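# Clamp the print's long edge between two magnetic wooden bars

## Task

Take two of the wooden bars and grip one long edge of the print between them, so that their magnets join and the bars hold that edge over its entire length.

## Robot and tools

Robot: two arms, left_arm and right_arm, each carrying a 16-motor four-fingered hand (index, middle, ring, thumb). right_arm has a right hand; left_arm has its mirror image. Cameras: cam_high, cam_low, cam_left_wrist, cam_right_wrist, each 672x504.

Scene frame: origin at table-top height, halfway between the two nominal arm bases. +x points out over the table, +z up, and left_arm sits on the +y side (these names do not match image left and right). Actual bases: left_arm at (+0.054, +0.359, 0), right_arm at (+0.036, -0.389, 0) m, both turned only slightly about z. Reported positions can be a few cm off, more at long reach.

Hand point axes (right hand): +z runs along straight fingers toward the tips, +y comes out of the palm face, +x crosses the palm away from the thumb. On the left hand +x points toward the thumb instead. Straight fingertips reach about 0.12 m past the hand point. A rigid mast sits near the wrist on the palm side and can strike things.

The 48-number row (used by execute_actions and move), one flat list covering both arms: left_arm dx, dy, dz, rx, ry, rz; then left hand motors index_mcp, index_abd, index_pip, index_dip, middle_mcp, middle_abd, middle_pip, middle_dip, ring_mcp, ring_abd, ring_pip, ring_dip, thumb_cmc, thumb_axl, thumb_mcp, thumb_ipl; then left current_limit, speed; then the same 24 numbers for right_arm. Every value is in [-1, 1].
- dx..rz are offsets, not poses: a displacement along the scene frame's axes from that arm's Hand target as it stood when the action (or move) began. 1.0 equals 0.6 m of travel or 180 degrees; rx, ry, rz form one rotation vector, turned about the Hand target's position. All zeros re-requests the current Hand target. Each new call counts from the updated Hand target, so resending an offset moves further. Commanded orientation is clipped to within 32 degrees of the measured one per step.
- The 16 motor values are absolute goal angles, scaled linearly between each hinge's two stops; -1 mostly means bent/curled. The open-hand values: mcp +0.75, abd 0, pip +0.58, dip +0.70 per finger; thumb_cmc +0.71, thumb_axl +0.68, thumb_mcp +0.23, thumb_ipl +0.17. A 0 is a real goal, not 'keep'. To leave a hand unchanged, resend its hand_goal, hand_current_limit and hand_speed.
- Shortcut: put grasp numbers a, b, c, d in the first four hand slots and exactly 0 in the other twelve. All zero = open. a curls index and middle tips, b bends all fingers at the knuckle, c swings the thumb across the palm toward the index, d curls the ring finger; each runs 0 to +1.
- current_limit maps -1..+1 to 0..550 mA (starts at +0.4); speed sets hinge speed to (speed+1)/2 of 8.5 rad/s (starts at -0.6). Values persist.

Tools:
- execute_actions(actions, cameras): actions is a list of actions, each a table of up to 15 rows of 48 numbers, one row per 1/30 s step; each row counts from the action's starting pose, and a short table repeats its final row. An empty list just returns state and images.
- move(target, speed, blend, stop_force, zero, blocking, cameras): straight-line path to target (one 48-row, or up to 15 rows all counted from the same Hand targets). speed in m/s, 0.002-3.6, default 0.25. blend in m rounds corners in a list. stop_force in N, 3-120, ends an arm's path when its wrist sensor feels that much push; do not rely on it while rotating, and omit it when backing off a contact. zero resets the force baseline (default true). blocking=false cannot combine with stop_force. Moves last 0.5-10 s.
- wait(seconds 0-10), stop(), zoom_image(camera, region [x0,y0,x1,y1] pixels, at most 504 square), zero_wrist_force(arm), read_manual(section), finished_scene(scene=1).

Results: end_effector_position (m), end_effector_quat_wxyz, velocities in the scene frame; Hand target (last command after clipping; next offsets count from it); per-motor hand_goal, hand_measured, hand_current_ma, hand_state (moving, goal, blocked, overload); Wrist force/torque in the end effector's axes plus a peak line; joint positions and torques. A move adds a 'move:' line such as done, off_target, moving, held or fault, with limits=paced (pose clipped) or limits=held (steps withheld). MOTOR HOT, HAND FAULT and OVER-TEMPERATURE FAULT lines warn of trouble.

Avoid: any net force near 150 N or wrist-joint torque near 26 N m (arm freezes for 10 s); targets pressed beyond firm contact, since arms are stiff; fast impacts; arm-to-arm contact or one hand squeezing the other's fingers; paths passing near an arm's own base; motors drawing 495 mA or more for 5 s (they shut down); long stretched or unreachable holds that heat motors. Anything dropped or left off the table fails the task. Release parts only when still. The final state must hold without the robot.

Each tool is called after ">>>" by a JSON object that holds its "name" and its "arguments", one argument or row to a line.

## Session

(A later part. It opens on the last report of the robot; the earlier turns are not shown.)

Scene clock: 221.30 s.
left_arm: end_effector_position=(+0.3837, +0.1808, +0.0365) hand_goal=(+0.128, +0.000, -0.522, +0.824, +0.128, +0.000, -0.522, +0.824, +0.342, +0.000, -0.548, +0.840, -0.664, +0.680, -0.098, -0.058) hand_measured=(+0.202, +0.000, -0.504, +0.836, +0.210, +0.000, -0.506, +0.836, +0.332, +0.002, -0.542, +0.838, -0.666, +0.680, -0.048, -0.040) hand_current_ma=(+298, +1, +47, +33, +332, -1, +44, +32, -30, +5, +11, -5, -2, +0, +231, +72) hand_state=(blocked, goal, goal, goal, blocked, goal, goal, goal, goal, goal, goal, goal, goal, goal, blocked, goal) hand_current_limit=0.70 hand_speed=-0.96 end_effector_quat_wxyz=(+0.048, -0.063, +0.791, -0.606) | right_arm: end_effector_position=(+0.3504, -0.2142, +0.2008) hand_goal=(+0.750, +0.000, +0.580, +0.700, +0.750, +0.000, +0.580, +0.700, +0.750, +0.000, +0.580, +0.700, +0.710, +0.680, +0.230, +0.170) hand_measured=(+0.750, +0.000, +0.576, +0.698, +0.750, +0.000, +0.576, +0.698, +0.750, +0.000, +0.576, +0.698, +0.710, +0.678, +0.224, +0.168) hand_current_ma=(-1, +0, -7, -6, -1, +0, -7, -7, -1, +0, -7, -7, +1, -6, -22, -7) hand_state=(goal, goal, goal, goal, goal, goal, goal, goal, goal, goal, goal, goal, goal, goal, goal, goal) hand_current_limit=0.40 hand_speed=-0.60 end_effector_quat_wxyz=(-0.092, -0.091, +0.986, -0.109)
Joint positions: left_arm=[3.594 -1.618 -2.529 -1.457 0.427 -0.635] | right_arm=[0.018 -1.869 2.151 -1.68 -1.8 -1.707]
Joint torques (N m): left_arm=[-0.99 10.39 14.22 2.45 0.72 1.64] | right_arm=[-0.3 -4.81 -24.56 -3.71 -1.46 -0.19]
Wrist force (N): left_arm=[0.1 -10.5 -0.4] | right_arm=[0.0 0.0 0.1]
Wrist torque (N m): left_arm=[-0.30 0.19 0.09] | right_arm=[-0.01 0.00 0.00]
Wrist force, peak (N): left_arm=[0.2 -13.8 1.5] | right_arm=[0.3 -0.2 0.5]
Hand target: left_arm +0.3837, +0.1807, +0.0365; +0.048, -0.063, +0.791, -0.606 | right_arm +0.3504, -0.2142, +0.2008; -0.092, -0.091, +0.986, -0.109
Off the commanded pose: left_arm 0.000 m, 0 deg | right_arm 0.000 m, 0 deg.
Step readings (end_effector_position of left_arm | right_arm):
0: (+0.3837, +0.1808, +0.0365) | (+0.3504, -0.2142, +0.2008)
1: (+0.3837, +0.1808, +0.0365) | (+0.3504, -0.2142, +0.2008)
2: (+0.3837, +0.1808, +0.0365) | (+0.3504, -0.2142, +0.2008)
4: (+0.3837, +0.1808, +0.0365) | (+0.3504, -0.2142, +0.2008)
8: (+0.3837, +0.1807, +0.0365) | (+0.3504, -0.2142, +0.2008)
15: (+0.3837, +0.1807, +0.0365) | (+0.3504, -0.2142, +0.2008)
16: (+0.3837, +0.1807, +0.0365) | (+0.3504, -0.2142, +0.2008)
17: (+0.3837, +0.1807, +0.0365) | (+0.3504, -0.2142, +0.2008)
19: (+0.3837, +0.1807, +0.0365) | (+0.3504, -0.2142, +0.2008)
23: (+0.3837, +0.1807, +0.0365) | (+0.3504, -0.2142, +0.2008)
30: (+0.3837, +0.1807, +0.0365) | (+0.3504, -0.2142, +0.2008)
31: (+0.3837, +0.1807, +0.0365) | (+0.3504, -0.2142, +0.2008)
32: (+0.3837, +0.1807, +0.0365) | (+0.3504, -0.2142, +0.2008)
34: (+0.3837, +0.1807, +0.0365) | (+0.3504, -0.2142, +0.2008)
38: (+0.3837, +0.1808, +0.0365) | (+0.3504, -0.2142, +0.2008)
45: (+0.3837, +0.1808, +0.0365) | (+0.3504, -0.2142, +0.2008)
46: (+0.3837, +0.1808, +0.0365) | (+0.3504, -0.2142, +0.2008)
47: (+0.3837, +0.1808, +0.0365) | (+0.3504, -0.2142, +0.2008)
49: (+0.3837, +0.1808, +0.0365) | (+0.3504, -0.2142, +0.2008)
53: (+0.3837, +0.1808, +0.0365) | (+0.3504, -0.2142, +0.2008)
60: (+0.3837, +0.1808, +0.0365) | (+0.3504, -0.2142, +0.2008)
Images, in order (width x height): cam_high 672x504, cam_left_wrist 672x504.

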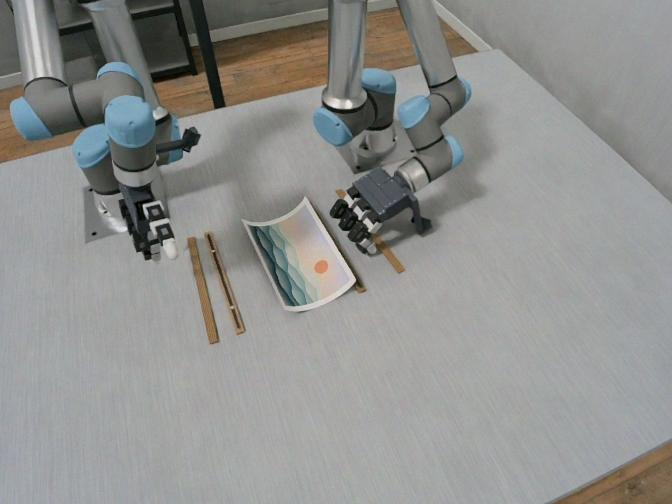

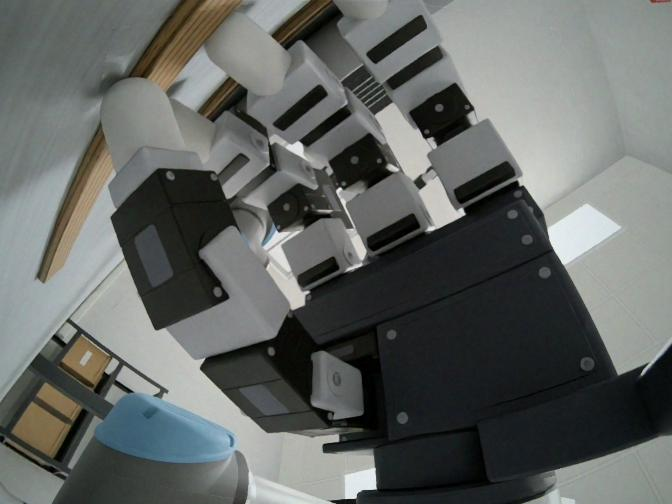

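>>> {"name": "execute_actions", "arguments": {
  "actions": [
    [[0,0,0,0,0,0, 0.1288,0,-0.5326,0.8186, 0.1288,0,-0.5326,0.8186, 0.3425,0,-0.5474,0.8406, -0.664,0.68,-0.1213,-0.0692, 0.7,-0.96, 0,0,0,0,0,0, 0,0,0,0,0,0,0,0,0,0,0,0,0,0,0,0, 0.4,-0.6]],
    [[0,0,0,0,0,0, 0.1288,0,-0.5428,0.8131, 0.1288,0,-0.5428,0.8131, 0.3425,0,-0.5474,0.8406, -0.664,0.68,-0.1449,-0.0805, 0.7,-0.96, 0,0,0,0,0,0, 0,0,0,0,0,0,0,0,0,0,0,0,0,0,0,0, 0.4,-0.6]]
  ],
  "cameras": []
}}

>>> {"name": "move", "arguments": {
  "target": [0, 0, 0.01, 0, 0, 0, 0.1288,0,-0.5428,0.8131, 0.1288,0,-0.5428,0.8131, 0.3425,0,-0.5474,0.8406, -0.664,0.68,-0.1449,-0.0805, 0.7,-0.96, 0, 0, 0, 0, 0, 0, 0,0,0,0,0,0,0,0,0,0,0,0,0,0,0,0, 0.4, -0.6],
  "speed": 0.006,
  "cameras": ["cam_left_wrist", "cam_high", "cam_low"]
}}

>>> {"name": "zoom_image", "arguments": {
  "camera": "cam_left_wrist",
  "region": [0, 0, 350, 300]
}}

>>> {"name": "zoom_image", "arguments": {
  "camera": "cam_low",
  "region": [340, 220, 440, 300]
}}

Scene clock: 224.00 s.
left_arm: end_effector_position=(+0.3837, +0.1808, +0.0365) hand_goal=(+0.128, +0.000, -0.542, +0.814, +0.128, +0.000, -0.542, +0.814, +0.342, +0.000, -0.548, +0.840, -0.664, +0.680, -0.144, -0.080) hand_measured=(+0.202, +0.000, -0.506, +0.836, +0.210, +0.000, -0.506, +0.834, +0.332, +0.002, -0.542, +0.838, -0.666, +0.680, -0.052, -0.042) hand_current_ma=(+298, +1, +118, +61, +332, -1, +116, +58, -30, +5, +11, -5, -2, +0, +468, +179) hand_state=(blocked, goal, blocked, blocked, blocked, goal, blocked, blocked, goal, goal, goal, goal, goal, goal, blocked, blocked) hand_current_limit=0.70 hand_speed=-0.96 end_effector_quat_wxyz=(+0.048, -0.063, +0.791, -0.606) | right_arm: end_effector_position=(+0.3504, -0.2142, +0.2008) hand_goal=(+0.750, +0.000, +0.580, +0.700, +0.750, +0.000, +0.580, +0.700, +0.750, +0.000, +0.580, +0.700, +0.710, +0.680, +0.230, +0.170) hand_measured=(+0.750, +0.000, +0.576, +0.698, +0.750, +0.000, +0.576, +0.698, +0.750, +0.000, +0.576, +0.698, +0.710, +0.678, +0.224, +0.168) hand_current_ma=(-1, +0, -7, -6, -1, +0, -7, -7, -1, +0, -7, -7, +1, -6, -22, -7) hand_state=(goal, goal, goal, goal, goal, goal, goal, goal, goal, goal, goal, goal, goal, goal, goal, goal) hand_current_limit=0.40 hand_speed=-0.60 end_effector_quat_wxyz=(-0.092, -0.091, +0.986, -0.109)
Joint positions: left_arm=[3.594 -1.618 -2.529 -1.457 0.427 -0.635] | right_arm=[0.018 -1.869 2.151 -1.68 -1.8 -1.707]
Joint torques (N m): left_arm=[-0.41 9.05 7.54 2.37 1.29 1.6] | right_arm=[0 -5.27 -25.21 -4 -1.51 -0.08]
Wrist force (N): left_arm=[-0.1 -9.3 -1.3] | right_arm=[0.1 0.0 0.5]
Wrist torque (N m): left_arm=[-0.28 0.19 0.09] | right_arm=[-0.04 -0.02 0.00]
Wrist force, peak (N): left_arm=[-0.2 -10.6 -0.3] | right_arm=[0.1 -0.2 0.5]
Hand target: left_arm +0.3837, +0.1807, +0.0365; +0.048, -0.063, +0.791, -0.606 | right_arm +0.3504, -0.2142, +0.2008; -0.092, -0.091, +0.986, -0.109
Off the commanded pose: left_arm 0.000 m, 0 deg | right_arm 0.000 m, 0 deg.
Step readings (end_effector_position of left_arm | right_arm):
0: (+0.3837, +0.1808, +0.0365) | (+0.3504, -0.2142, +0.2008)
1: (+0.3837, +0.1808, +0.0365) | (+0.3504, -0.2142, +0.2008)
2: (+0.3837, +0.1808, +0.0365) | (+0.3504, -0.2142, +0.2008)
4: (+0.3837, +0.1808, +0.0365) | (+0.3504, -0.2142, +0.2008)
8: (+0.3837, +0.1808, +0.0365) | (+0.3504, -0.2142, +0.2008)
15: (+0.3837, +0.1808, +0.0365) | (+0.3504, -0.2142, +0.2008)
16: (+0.3837, +0.1808, +0.0365) | (+0.3504, -0.2142, +0.2008)
17: (+0.3837, +0.1808, +0.0365) | (+0.3504, -0.2142, +0.2008)
19: (+0.3837, +0.1808, +0.0365) | (+0.3504, -0.2142, +0.2008)
23: (+0.3837, +0.1808, +0.0365) | (+0.3504, -0.2142, +0.2008)
30: (+0.3837, +0.1808, +0.0365) | (+0.3504, -0.2142, +0.2008)
No camera images: "cameras" was empty.

Scene clock: 225.30 s.
left_arm: end_effector_position=(+0.3837, +0.1807, +0.0425) hand_goal=(+0.128, +0.000, -0.542, +0.814, +0.128, +0.000, -0.542, +0.814, +0.342, +0.000, -0.548, +0.840, -0.664, +0.680, -0.144, -0.080) hand_measured=(+0.128, +0.000, -0.536, +0.818, +0.128, +0.000, -0.536, +0.818, +0.332, +0.002, -0.542, +0.838, -0.666, +0.680, -0.138, -0.076) hand_current_ma=(-1, +1, +14, +6, -1, -1, +16, +6, -30, +5, +11, -5, -5, +0, +15, +10) hand_state=(goal, goal, goal, goal, goal, goal, goal, goal, goal, goal, goal, goal, goal, goal, goal, goal) hand_current_limit=0.70 hand_speed=-0.96 end_effector_quat_wxyz=(+0.048, -0.063, +0.791, -0.606) | right_arm: end_effector_position=(+0.3504, -0.2142, +0.2008) hand_goal=(+0.750, +0.000, +0.580, +0.700, +0.750, +0.000, +0.580, +0.700, +0.750, +0.000, +0.580, +0.700, +0.710, +0.680, +0.230, +0.170) hand_measured=(+0.750, +0.000, +0.576, +0.698, +0.750, +0.000, +0.576, +0.698, +0.750, +0.000, +0.576, +0.698, +0.710, +0.678, +0.224, +0.168) hand_current_ma=(-1, +0, -7, -6, -1, +0, -7, -7, -1, +0, -7, -7, +1, -6, -22, -7) hand_state=(goal, goal, goal, goal, goal, goal, goal, goal, goal, goal, goal, goal, goal, goal, goal, goal) hand_current_limit=0.40 hand_speed=-0.60 end_effector_quat_wxyz=(-0.092, -0.091, +0.986, -0.109)
Joint positions: left_arm=[3.594 -1.598 -2.523 -1.483 0.427 -0.635] | right_arm=[0.018 -1.869 2.151 -1.68 -1.8 -1.707]
Joint torques (N m): left_arm=[-8.01 21.67 22.9 -0.75 -2.01 0.2] | right_arm=[-0.01 -4.48 -25.34 -4.01 -1.45 0.02]
Wrist force (N): left_arm=[0.0 -1.8 -0.4] | right_arm=[0.2 -0.1 0.1]
Wrist torque (N m): left_arm=[-0.05 0.15 0.10] | right_arm=[-0.02 -0.03 0.01]
Wrist force, peak (N): left_arm=[0.0 -9.2 -1.1] | right_arm=[0.3 -0.3 0.4]
Hand target: left_arm +0.3837, +0.1807, +0.0425; +0.048, -0.063, +0.791, -0.606 | right_arm +0.3504, -0.2142, +0.2008; -0.092, -0.091, +0.986, -0.109
Off the commanded pose: left_arm 0.000 m, 0 deg | right_arm 0.000 m, 0 deg.
move: done
Images, in order (width x height): cam_high 672x504, cam_low 672x504, cam_left_wrist 672x504.

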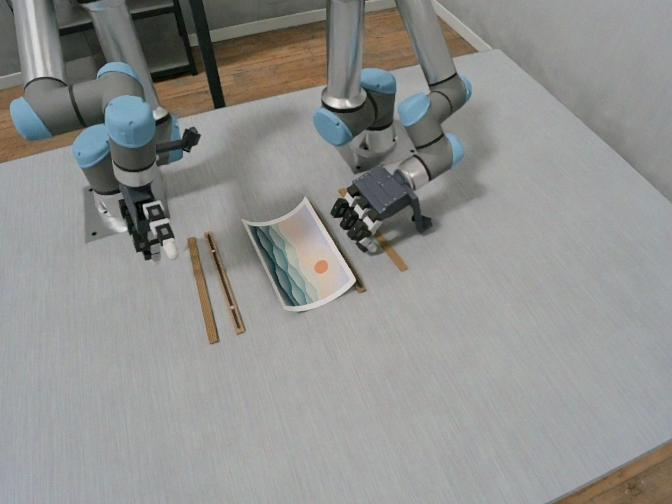

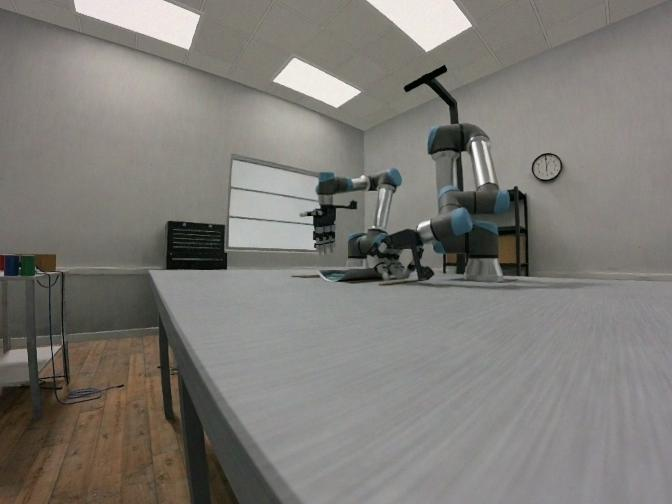

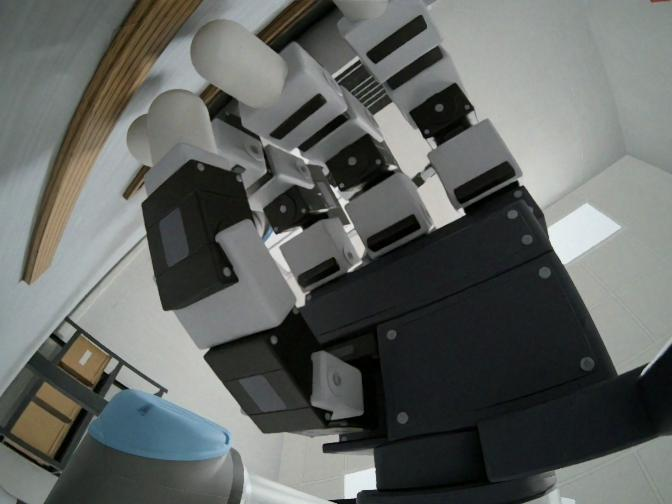

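Scaled by 1.440 from the camera's 672x504 image, which has a finer 960x720 frame.

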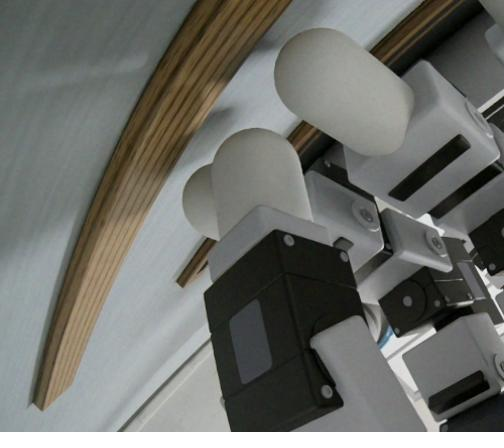

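Scaled by 5.040 from the camera's 672x504 image, which has a finer 960x720 frame.

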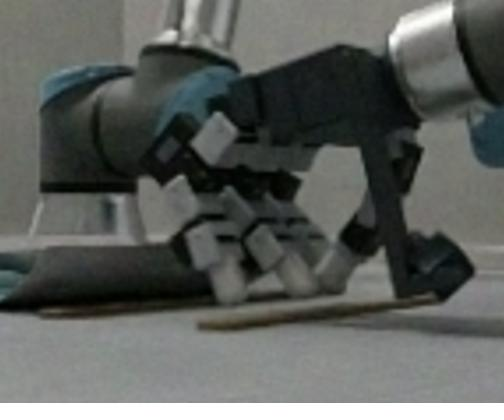

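>>> {"name": "execute_actions", "arguments": {
  "actions": []
}}

Scene clock: 230.90 s.
left_arm: end_effector_position=(+0.3837, +0.1807, +0.0425) hand_goal=(+0.128, +0.000, -0.542, +0.814, +0.128, +0.000, -0.542, +0.814, +0.342, +0.000, -0.548, +0.840, -0.664, +0.680, -0.144, -0.080) hand_measured=(+0.128, +0.000, -0.536, +0.818, +0.128, +0.000, -0.536, +0.818, +0.332, +0.002, -0.542, +0.838, -0.666, +0.680, -0.138, -0.076) hand_current_ma=(-1, +1, +14, +6, -1, -1, +16, +6, -30, +5, +11, -5, -5, +0, +15, +10) hand_state=(goal, goal, goal, goal, goal, goal, goal, goal, goal, goal, goal, goal, goal, goal, goal, goal) hand_current_limit=0.70 hand_speed=-0.96 end_effector_quat_wxyz=(+0.048, -0.063, +0.791, -0.606) | right_arm: end_effector_position=(+0.3504, -0.2142, +0.2008) hand_goal=(+0.750, +0.000, +0.580, +0.700, +0.750, +0.000, +0.580, +0.700, +0.750, +0.000, +0.580, +0.700, +0.710, +0.680, +0.230, +0.170) hand_measured=(+0.750, +0.000, +0.576, +0.698, +0.750, +0.000, +0.576, +0.698, +0.750, +0.000, +0.576, +0.698, +0.710, +0.678, +0.224, +0.168) hand_current_ma=(-1, +0, -7, -6, -1, +0, -7, -7, -1, +0, -7, -7, +1, -6, -22, -7) hand_state=(goal, goal, goal, goal, goal, goal, goal, goal, goal, goal, goal, goal, goal, goal, goal, goal) hand_current_limit=0.40 hand_speed=-0.60 end_effector_quat_wxyz=(-0.092, -0.091, +0.986, -0.109)
Joint positions: left_arm=[3.594 -1.598 -2.523 -1.483 0.427 -0.635] | right_arm=[0.018 -1.869 2.151 -1.68 -1.8 -1.707]
Joint velocities: within noise
Joint torques (N m): left_arm=[8.22 20.13 21.15 -0.73 -2.4 1.66] | right_arm=[-0.25 -4.97 -24.56 -3.89 -1.62 -0.33]
Wrist force (N): left_arm=[-0.2 -1.7 -0.3] | right_arm=[0.1 -0.2 0.4]
Wrist torque (N m): left_arm=[-0.05 0.18 0.08] | right_arm=[-0.05 -0.03 0.01]
Wrist force, peak (N): left_arm=[-0.2 -2.1 -0.6] | right_arm=[0.0 0.0 0.6]
Hand target: left_arm +0.3837, +0.1807, +0.0425; +0.048, -0.063, +0.791, -0.606 | right_arm +0.3504, -0.2142, +0.2008; -0.092, -0.091, +0.986, -0.109
Off the commanded pose: left_arm 0.000 m, 0 deg | right_arm 0.000 m, 0 deg.

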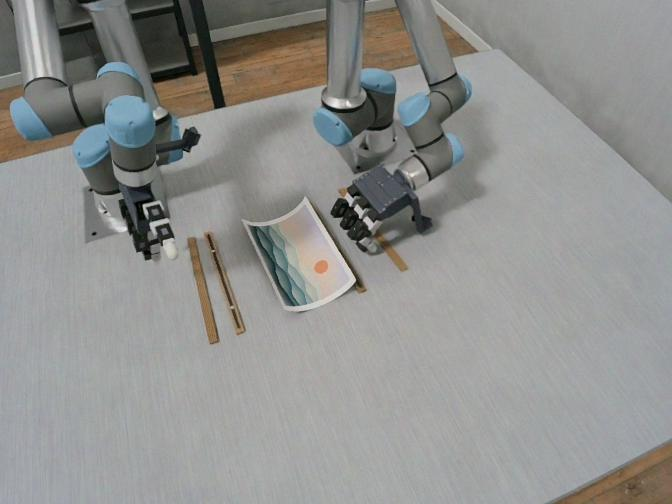

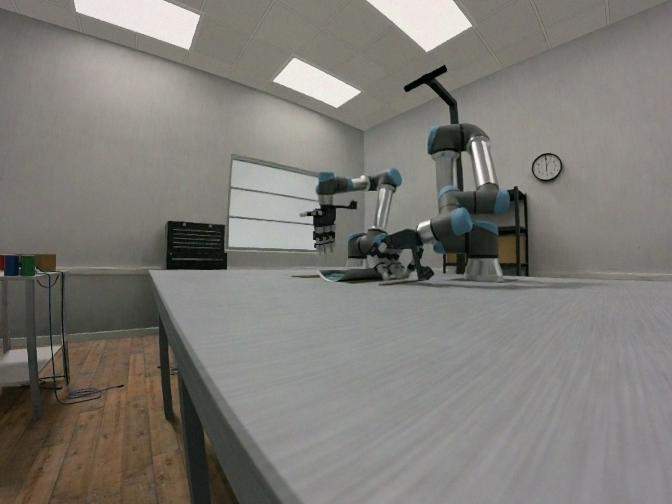

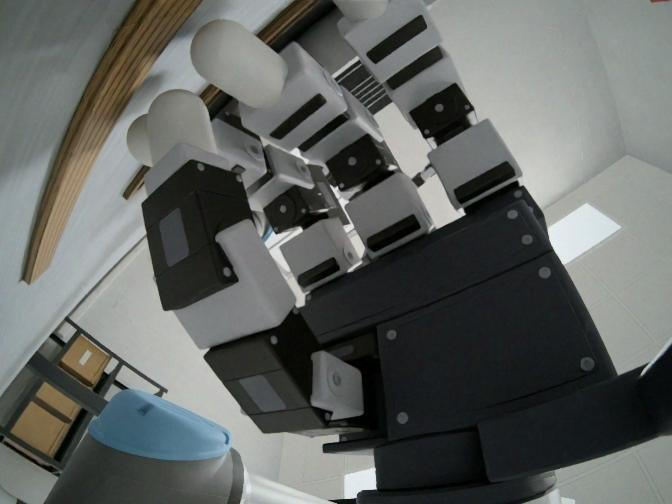

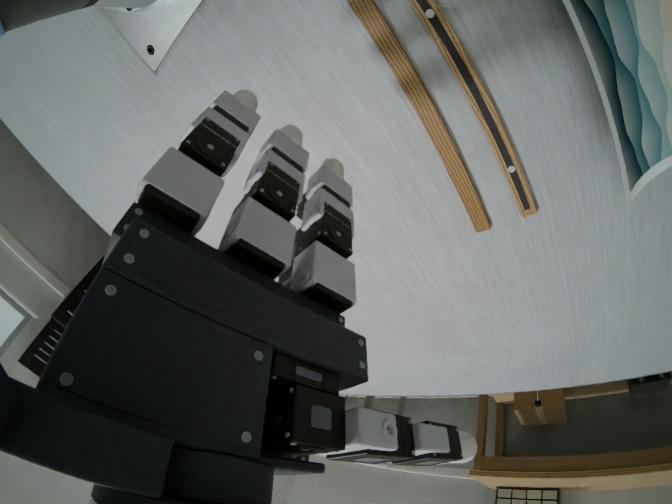

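>>> {"name": "move", "arguments": {
  "target": [
    [0,0,0.346,0,0,0,0.9726,0.183,0.8978,0.855,0.9726,-0.183,0.8978,0.855,1,-0.3,1,1,0.71,0.68,0.23,0.17,0.7,-0.85,0,0,0,0,0,0,0,0,0,0,0,0,0,0,0,0,0,0,0,0,0,0,0.4,-0.6],
    [0.2105,0.0588,0.346,0.1746,-0.1256,-0.4808,0.9726,0.183,0.8978,0.855,0.9726,-0.183,0.8978,0.855,1,-0.3,1,1,0.71,0.68,0.23,0.17,0.7,-0.85,0,0,0,0,0,0,0,0,0,0,0,0,0,0,0,0,0,0,0,0,0,0,0.4,-0.6]
  ],
  "speed": 0.2,
  "blend": [0.03,0],
  "cameras": ["all"]
}}

Scene clock: 248.53 s.
left_arm: end_effector_position=(+0.5100, +0.2160, +0.2501) hand_goal=(+0.972, +0.184, +0.898, +0.856, +0.972, -0.182, +0.898, +0.856, +1.000, -0.300, +1.000, +1.000, +0.710, +0.680, +0.230, +0.170) hand_measured=(+0.950, +0.182, +0.890, +0.854, +0.948, -0.178, +0.890, +0.854, +0.980, -0.296, +0.992, +0.996, +0.694, +0.680, +0.226, +0.168) hand_current_ma=(-66, -4, -19, -5, -76, +7, -21, -5, -58, +6, -19, -6, -46, +0, -12, -7) hand_state=(blocked, goal, goal, goal, blocked, goal, goal, goal, goal, goal, goal, goal, goal, goal, goal, goal) hand_current_limit=0.70 hand_speed=-0.85 end_effector_quat_wxyz=(-0.221, +0.607, +0.718, -0.261) | right_arm: end_effector_position=(+0.3504, -0.2142, +0.2008) hand_goal=(+0.750, +0.000, +0.580, +0.700, +0.750, +0.000, +0.580, +0.700, +0.750, +0.000, +0.580, +0.700, +0.710, +0.680, +0.230, +0.170) hand_measured=(+0.750, +0.000, +0.576, +0.698, +0.750, +0.000, +0.576, +0.698, +0.750, +0.000, +0.576, +0.698, +0.710, +0.678, +0.224, +0.168) hand_current_ma=(-1, +0, -7, -6, -1, +0, -7, -7, -1, +0, -7, -7, +1, -6, -22, -7) hand_state=(goal, goal, goal, goal, goal, goal, goal, goal, goal, goal, goal, goal, goal, goal, goal, goal) hand_current_limit=0.40 hand_speed=-0.60 end_effector_quat_wxyz=(-0.092, -0.091, +0.986, -0.109)
Joint positions: left_arm=[3.062 -1.756 -1.478 -2.166 1.443 -0.155] | right_arm=[0.018 -1.869 2.151 -1.68 -1.8 -1.707]
Joint torques (N m): left_arm=[-9.54 21.33 30.55 2.14 1.5 2] | right_arm=[0.02 -3.21 -23.97 -3.66 -1.6 -0.26]
Wrist force (N): left_arm=[0.4 -1.5 0.6] | right_arm=[0.1 -0.1 0.3]
Wrist torque (N m): left_arm=[-0.22 0.05 0.13] | right_arm=[-0.03 -0.02 0.00]
Wrist force, peak (N): left_arm=[0.2 -2.7 -0.3] | right_arm=[0.1 -0.3 0.6]
Hand target: left_arm +0.5100, +0.2160, +0.2501; -0.221, +0.607, +0.718, -0.260 | right_arm +0.3504, -0.2142, +0.2008; -0.092, -0.091, +0.986, -0.109
Off the commanded pose: left_arm 0.000 m, 0 deg | right_arm 0.000 m, 0 deg.
move: done

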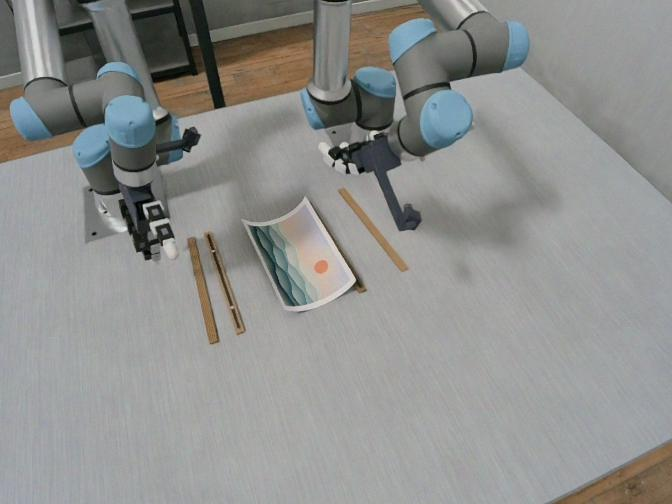

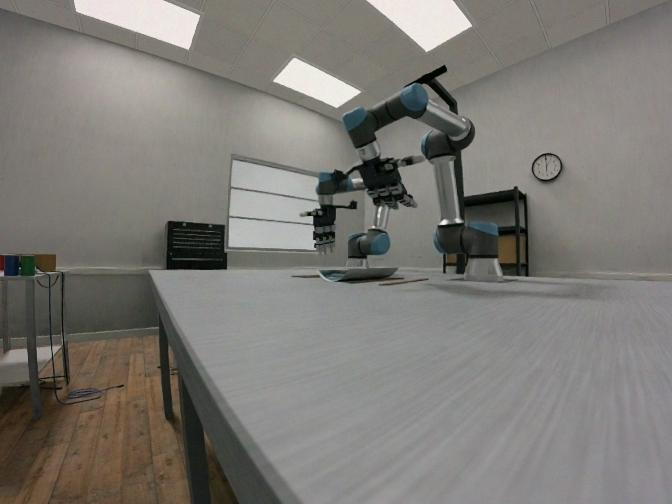

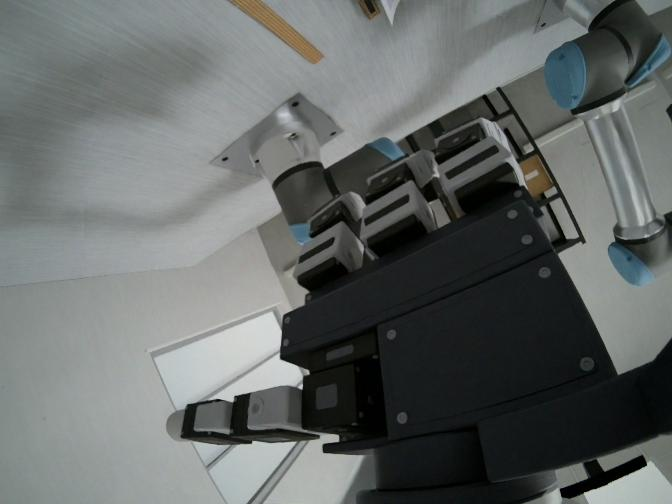

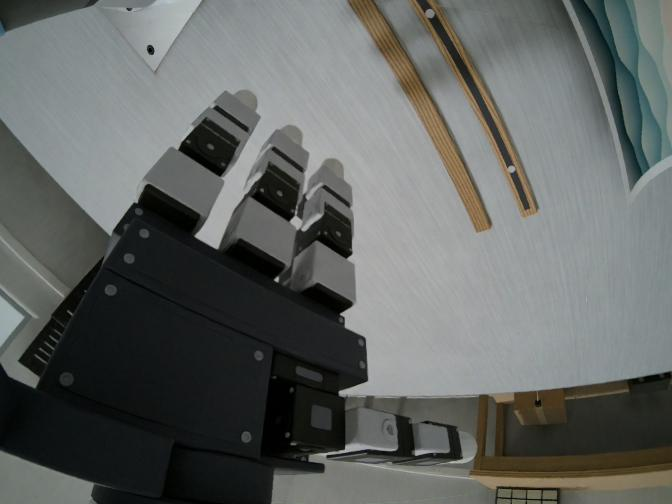

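>>> {"name": "zoom_image", "arguments": {
  "camera": "cam_left_wrist",
  "region": [260, 90, 560, 300]
}}

>>> {"name": "zoom_image", "arguments": {
  "camera": "cam_high",
  "region": [300, 100, 460, 310]
}}

Scaled by 1.680 from the camera's 672x504 image, which has a finer 960x720 frame.

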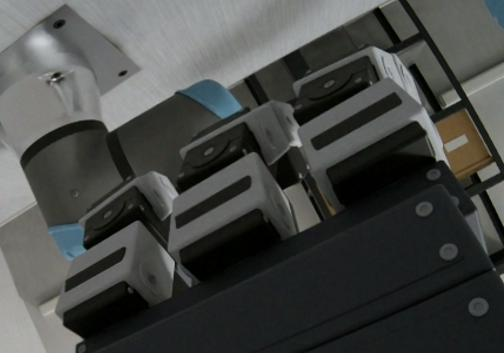

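Scaled by 2.400 from the camera's 672x504 image, which has a finer 960x720 frame.

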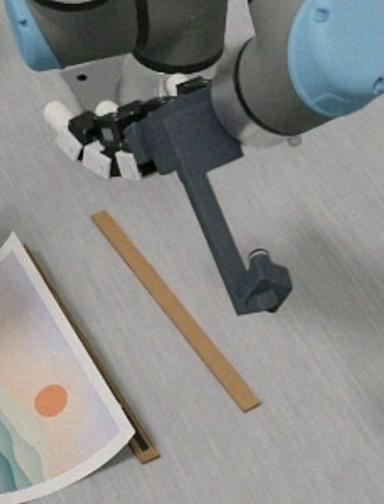

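>>> {"name": "move", "arguments": {
  "target": [-0.0102,0.0375,-0.3168,0,0,0,0.9726,0.183,0.8978,0.855,0.9726,-0.183,0.8978,0.855,1,-0.3,1,1,0.71,0.68,0.23,0.17,0.7,-0.85,0,0,0,0,0,0,0,0,0,0,0,0,0,0,0,0,0,0,0,0,0,0,0.4,-0.6],
  "speed": 0.15,
  "cameras": ["all"]
}}

>>> {"name": "zoom_image", "arguments": {
  "camera": "cam_high",
  "region": [300, 130, 460, 310]
}}

>>> {"name": "zoom_image", "arguments": {
  "camera": "cam_low",
  "region": [280, 180, 500, 300]
}}

Scene clock: 253.20 s.
left_arm: end_effector_position=(+0.5039, +0.2385, +0.0602) hand_goal=(+0.972, +0.184, +0.898, +0.856, +0.972, -0.182, +0.898, +0.856, +1.000, -0.300, +1.000, +1.000, +0.710, +0.680, +0.230, +0.170) hand_measured=(+0.952, +0.182, +0.890, +0.854, +0.950, -0.178, +0.890, +0.854, +0.982, -0.296, +0.992, +0.996, +0.694, +0.680, +0.226, +0.168) hand_current_ma=(-61, -4, -18, -5, -70, +7, -21, -5, -54, +6, -19, -6, -43, +0, -12, -7) hand_state=(goal, goal, goal, goal, blocked, goal, goal, goal, goal, goal, goal, goal, goal, goal, goal, goal) hand_current_limit=0.70 hand_speed=-0.85 end_effector_quat_wxyz=(-0.221, +0.607, +0.718, -0.260) | right_arm: end_effector_position=(+0.3504, -0.2142, +0.2008) hand_goal=(+0.750, +0.000, +0.580, +0.700, +0.750, +0.000, +0.580, +0.700, +0.750, +0.000, +0.580, +0.700, +0.710, +0.680, +0.230, +0.170) hand_measured=(+0.750, +0.000, +0.576, +0.698, +0.750, +0.000, +0.576, +0.698, +0.750, +0.000, +0.576, +0.698, +0.710, +0.678, +0.224, +0.168) hand_current_ma=(-1, +0, -7, -6, -1, +0, -7, -7, -1, +0, -7, -7, +1, -6, -22, -7) hand_state=(goal, goal, goal, goal, goal, goal, goal, goal, goal, goal, goal, goal, goal, goal, goal, goal) hand_current_limit=0.40 hand_speed=-0.60 end_effector_quat_wxyz=(-0.092, -0.091, +0.986, -0.109)
Joint positions: left_arm=[3.104 -1.877 -1.84 -1.686 1.47 -0.123] | right_arm=[0.018 -1.869 2.151 -1.68 -1.8 -1.707]
Joint torques (N m): left_arm=[9.21 23.87 10.27 2.43 1.34 1.96] | right_arm=[0.76 -4.48 -25.22 -3.79 -1.47 -0.43]
Wrist force (N): left_arm=[0.2 -0.9 -0.1] | right_arm=[0.1 -0.1 0.3]
Wrist torque (N m): left_arm=[-0.09 0.13 0.12] | right_arm=[-0.04 -0.03 0.01]
Wrist force, peak (N): left_arm=[0.0 -2.1 -0.5] | right_arm=[0.1 -0.2 0.6]
Hand target: left_arm +0.5039, +0.2385, +0.0600; -0.221, +0.607, +0.718, -0.260 | right_arm +0.3504, -0.2142, +0.2008; -0.092, -0.091, +0.986, -0.109
Off the commanded pose: left_arm 0.000 m, 0 deg | right_arm 0.000 m, 0 deg.
move: done

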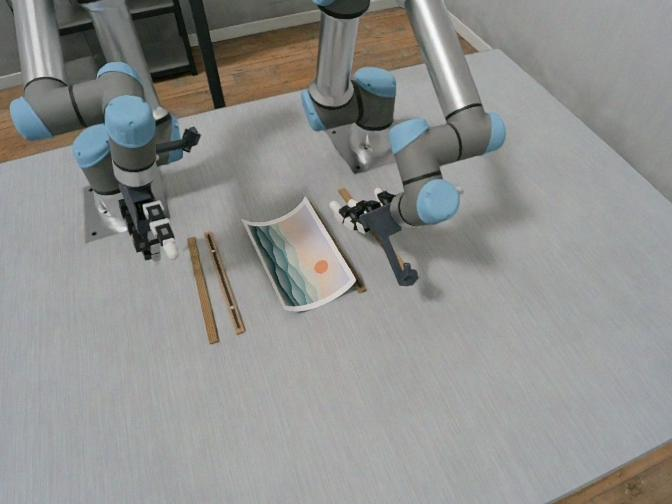

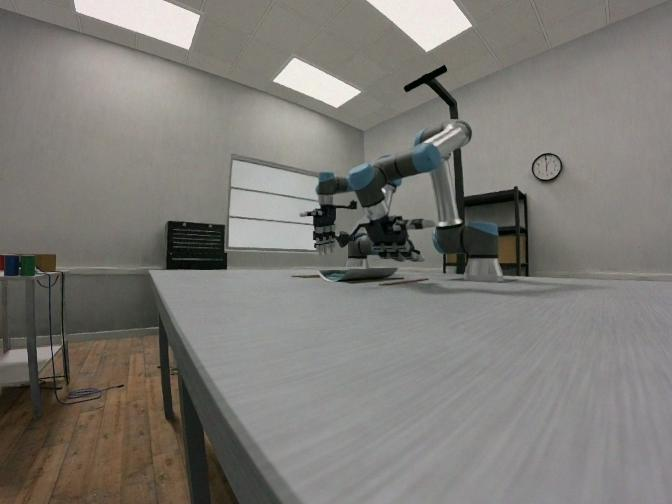

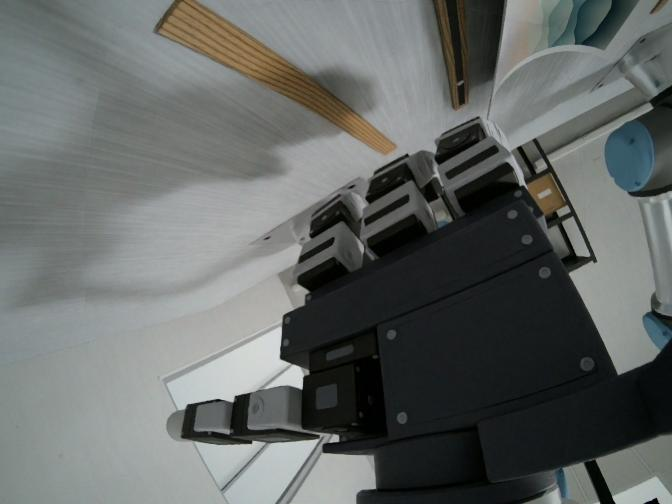

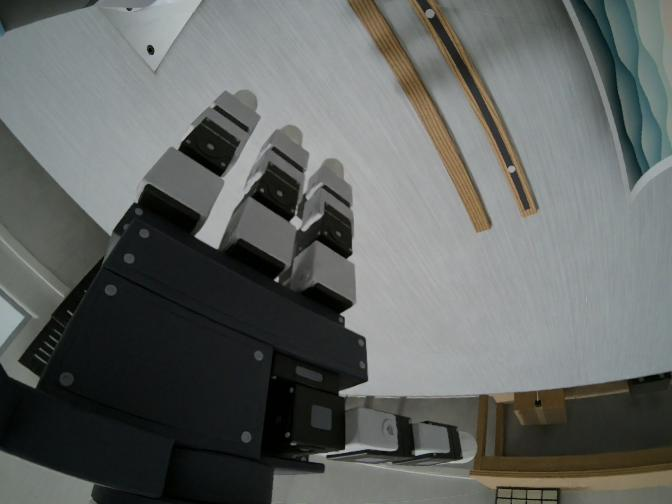

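Scaled by 2.800 from the camera's 672x504 image, which has a finer 960x720 frame.

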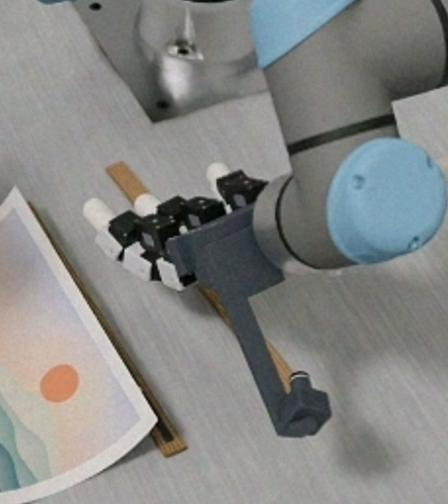

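Scaled by 2.291 from the camera's 672x504 image, which has a finer 960x720 frame.

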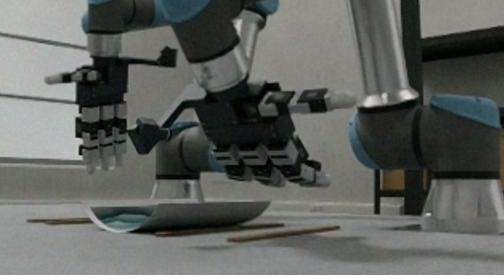

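>>> {"name": "move", "arguments": {
  "target": [0,0,-0.0937,0,0,0,0.9726,0.183,0.8978,0.855,0.9726,-0.183,0.8978,0.855,1,-0.3,1,1,0.71,0.68,0.23,0.17,0.7,-0.85,0,0,0,0,0,0,0,0,0,0,0,0,0,0,0,0,0,0,0,0,0,0,0.4,-0.6],
  "speed": 0.06,
  "cameras": ["all"]
}}

>>> {"name": "zoom_image", "arguments": {
  "camera": "cam_low",
  "region": [320, 210, 460, 300]
}}

>>> {"name": "zoom_image", "arguments": {
  "camera": "cam_high",
  "region": [310, 160, 430, 290]
}}

Scene clock: 256.83 s.
left_arm: end_effector_position=(+0.5039, +0.2385, +0.0039) hand_goal=(+0.972, +0.184, +0.898, +0.856, +0.972, -0.182, +0.898, +0.856, +1.000, -0.300, +1.000, +1.000, +0.710, +0.680, +0.230, +0.170) hand_measured=(+0.952, +0.182, +0.890, +0.854, +0.950, -0.178, +0.890, +0.854, +0.982, -0.296, +0.992, +0.996, +0.694, +0.680, +0.226, +0.168) hand_current_ma=(-61, -4, -18, -5, -70, +7, -21, -5, -54, +6, -19, -6, -43, +0, -12, -7) hand_state=(goal, goal, goal, goal, blocked, goal, goal, goal, goal, goal, goal, goal, goal, goal, goal, goal) hand_current_limit=0.70 hand_speed=-0.85 end_effector_quat_wxyz=(-0.221, +0.607, +0.718, -0.260) | right_arm: end_effector_position=(+0.3504, -0.2142, +0.2008) hand_goal=(+0.750, +0.000, +0.580, +0.700, +0.750, +0.000, +0.580, +0.700, +0.750, +0.000, +0.580, +0.700, +0.710, +0.680, +0.230, +0.170) hand_measured=(+0.750, +0.000, +0.576, +0.698, +0.750, +0.000, +0.576, +0.698, +0.750, +0.000, +0.576, +0.698, +0.710, +0.678, +0.224, +0.168) hand_current_ma=(-1, +0, -7, -6, -1, +0, -7, -7, -1, +0, -7, -7, +1, -6, -22, -7) hand_state=(goal, goal, goal, goal, goal, goal, goal, goal, goal, goal, goal, goal, goal, goal, goal, goal) hand_current_limit=0.40 hand_speed=-0.60 end_effector_quat_wxyz=(-0.092, -0.091, +0.986, -0.109)
Joint positions: left_arm=[3.104 -1.96 -1.898 -1.545 1.47 -0.123] | right_arm=[0.018 -1.869 2.151 -1.68 -1.8 -1.707]
Joint torques (N m): left_arm=[4.59 24.49 9.04 1.54 1.01 0.44] | right_arm=[-0.69 -4.79 -25.24 -3.92 -1.7 -0.14]
Wrist force (N): left_arm=[0.0 -1.1 0.2] | right_arm=[0.1 -0.1 0.3]
Wrist torque (N m): left_arm=[-0.12 0.16 0.10] | right_arm=[-0.03 -0.02 0.01]
Wrist force, peak (N): left_arm=[-0.2 -1.6 0.2] | right_arm=[0.2 -0.2 0.5]
Hand target: left_arm +0.5039, +0.2385, +0.0038; -0.221, +0.607, +0.718, -0.260 | right_arm +0.3504, -0.2142, +0.2008; -0.092, -0.091, +0.986, -0.109
Off the commanded pose: left_arm 0.000 m, 0 deg | right_arm 0.000 m, 0 deg.
move: done

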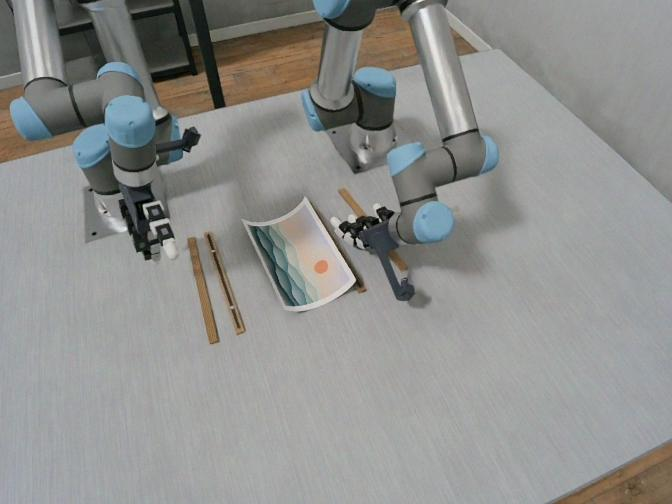

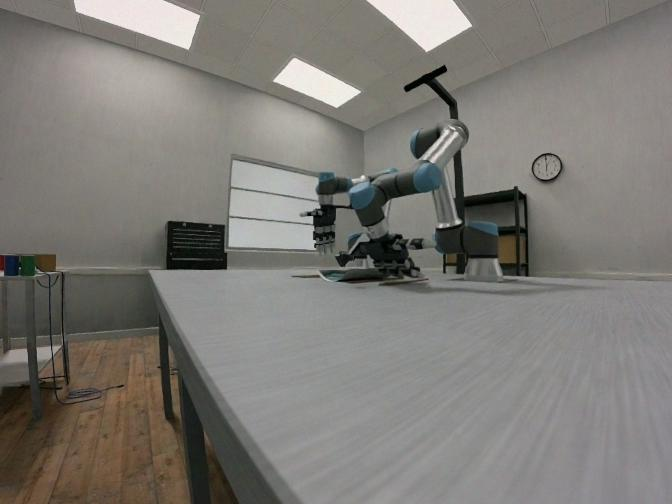

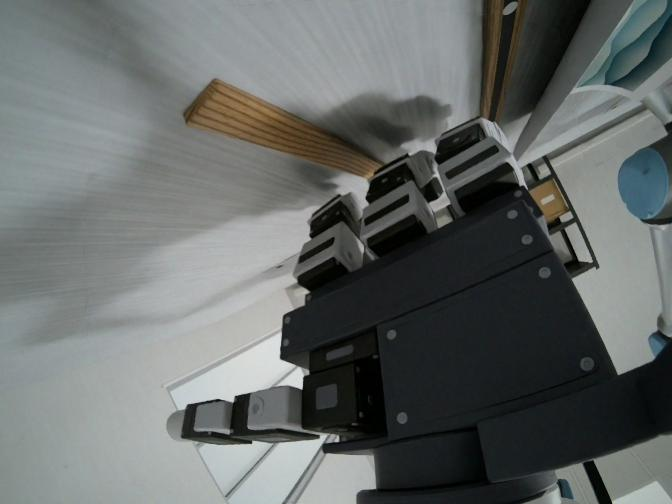

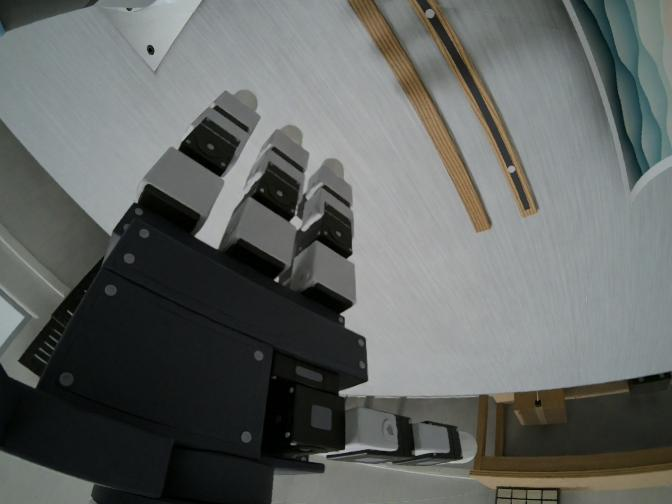

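Scaled by 3.600 from the camera's 672x504 image, which has a finer 960x720 frame.

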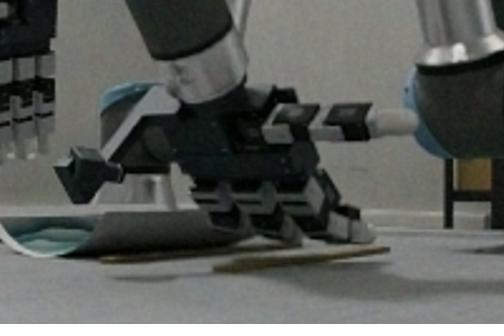

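Scaled by 3.877 from the camera's 672x504 image, which has a finer 960x720 frame.

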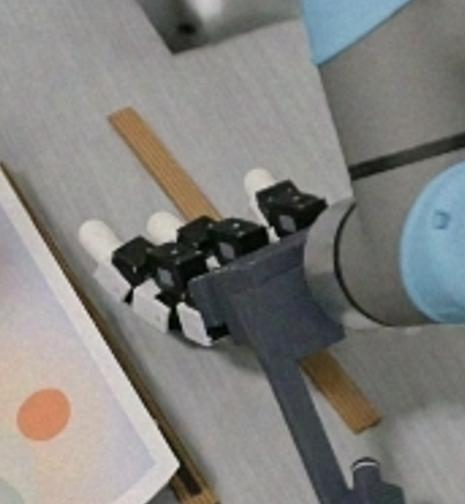

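>>> {"name": "move", "arguments": {
  "target": [0,-0.005,-0.0263,0,0,0,0.9726,0.183,0.8978,0.855,0.9726,-0.183,0.8978,0.855,1,-0.3,1,1,0.71,0.68,0.23,0.17,0.7,-0.85,0,0,0,0,0,0,0,0,0,0,0,0,0,0,0,0,0,0,0,0,0,0,0.4,-0.6],
  "speed": 0.015,
  "stop_force": 4,
  "cameras": ["all"]
}}

>>> {"name": "zoom_image", "arguments": {
  "camera": "cam_low",
  "region": [320, 210, 460, 300]
}}

>>> {"name": "zoom_image", "arguments": {
  "camera": "cam_high",
  "region": [310, 160, 430, 290]
}}

Scene clock: 260.27 s.
left_arm: end_effector_position=(+0.5039, +0.2355, -0.0120) hand_goal=(+0.972, +0.184, +0.898, +0.856, +0.972, -0.182, +0.898, +0.856, +1.000, -0.300, +1.000, +1.000, +0.710, +0.680, +0.230, +0.170) hand_measured=(+0.958, +0.182, +0.894, +0.854, +0.958, -0.178, +0.896, +0.854, +0.982, -0.296, +0.992, +0.996, +0.694, +0.680, +0.226, +0.168) hand_current_ma=(-38, -3, -6, -4, -39, +7, -5, -3, -54, +6, -19, -6, -43, +0, -12, -7) hand_state=(goal, goal, goal, goal, goal, goal, goal, goal, goal, goal, goal, goal, goal, goal, goal, goal) hand_current_limit=0.70 hand_speed=-0.85 end_effector_quat_wxyz=(-0.221, +0.607, +0.718, -0.260) | right_arm: end_effector_position=(+0.3504, -0.2142, +0.2008) hand_goal=(+0.750, +0.000, +0.580, +0.700, +0.750, +0.000, +0.580, +0.700, +0.750, +0.000, +0.580, +0.700, +0.710, +0.680, +0.230, +0.170) hand_measured=(+0.750, +0.000, +0.576, +0.698, +0.750, +0.000, +0.576, +0.698, +0.750, +0.000, +0.576, +0.698, +0.710, +0.678, +0.224, +0.168) hand_current_ma=(-1, +0, -7, -6, -1, +0, -7, -7, -1, +0, -7, -7, +1, -6, -22, -7) hand_state=(goal, goal, goal, goal, goal, goal, goal, goal, goal, goal, goal, goal, goal, goal, goal, goal) hand_current_limit=0.40 hand_speed=-0.60 end_effector_quat_wxyz=(-0.092, -0.091, +0.986, -0.109)
Joint positions: left_arm=[3.098 -1.988 -1.909 -1.506 1.466 -0.127] | right_arm=[0.018 -1.869 2.151 -1.68 -1.8 -1.707]
Joint torques (N m): left_arm=[-10.34 26.17 8.61 2.15 -1.51 -1.98] | right_arm=[0.47 -3.82 -25.07 -3.9 -1.69 -0.28]
Wrist force (N): left_arm=[0.0 -1.6 -0.5] | right_arm=[-0.1 -0.2 0.3]
Wrist torque (N m): left_arm=[-0.02 0.16 0.26] | right_arm=[-0.05 0.01 -0.01]
Wrist force, peak (N): left_arm=[-0.1 -1.8 -0.5] | right_arm=[-0.1 -0.2 0.4]
Hand target: left_arm +0.5039, +0.2355, -0.0120; -0.221, +0.607, +0.718, -0.260 | right_arm +0.3504, -0.2142, +0.2008; -0.092, -0.091, +0.986, -0.109
Off the commanded pose: left_arm 0.000 m, 0 deg | right_arm 0.000 m, 0 deg.
move: done

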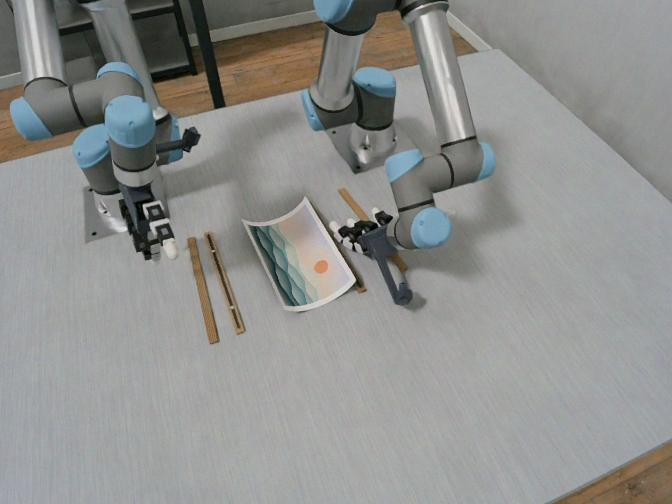

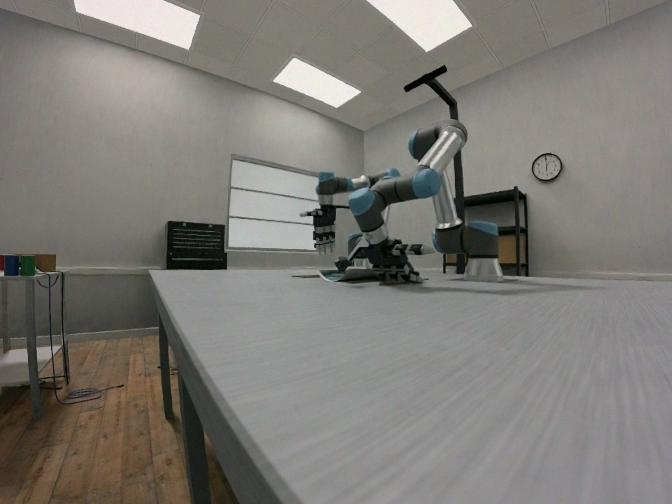

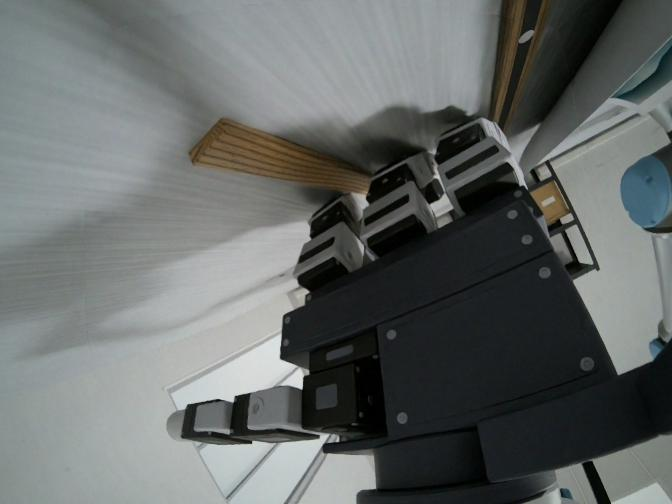

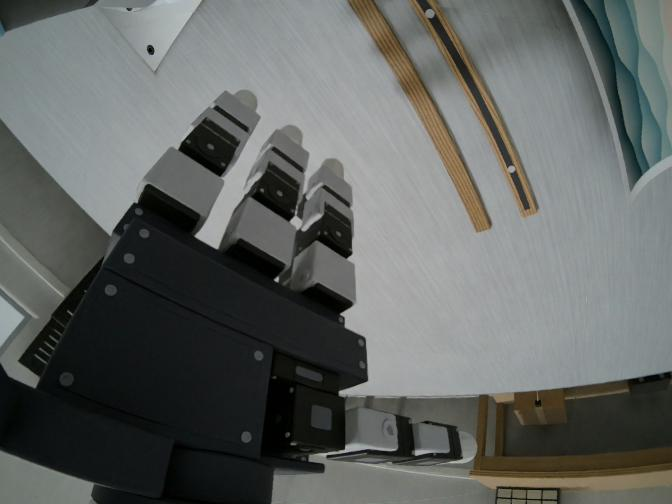

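Scaled by 3.600 from the camera's 672x504 image, which has a finer 960x720 frame.

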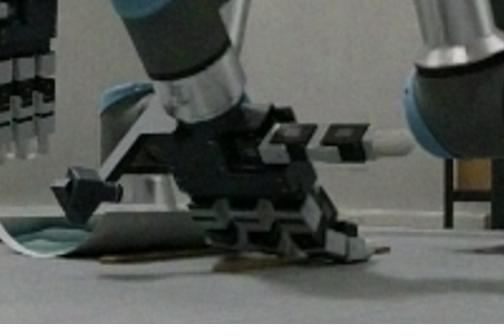

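Scaled by 3.877 from the camera's 672x504 image, which has a finer 960x720 frame.

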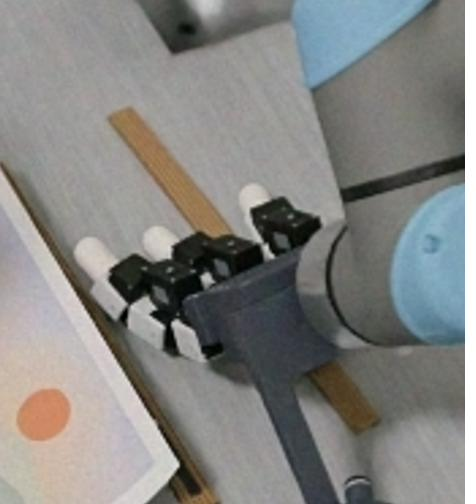

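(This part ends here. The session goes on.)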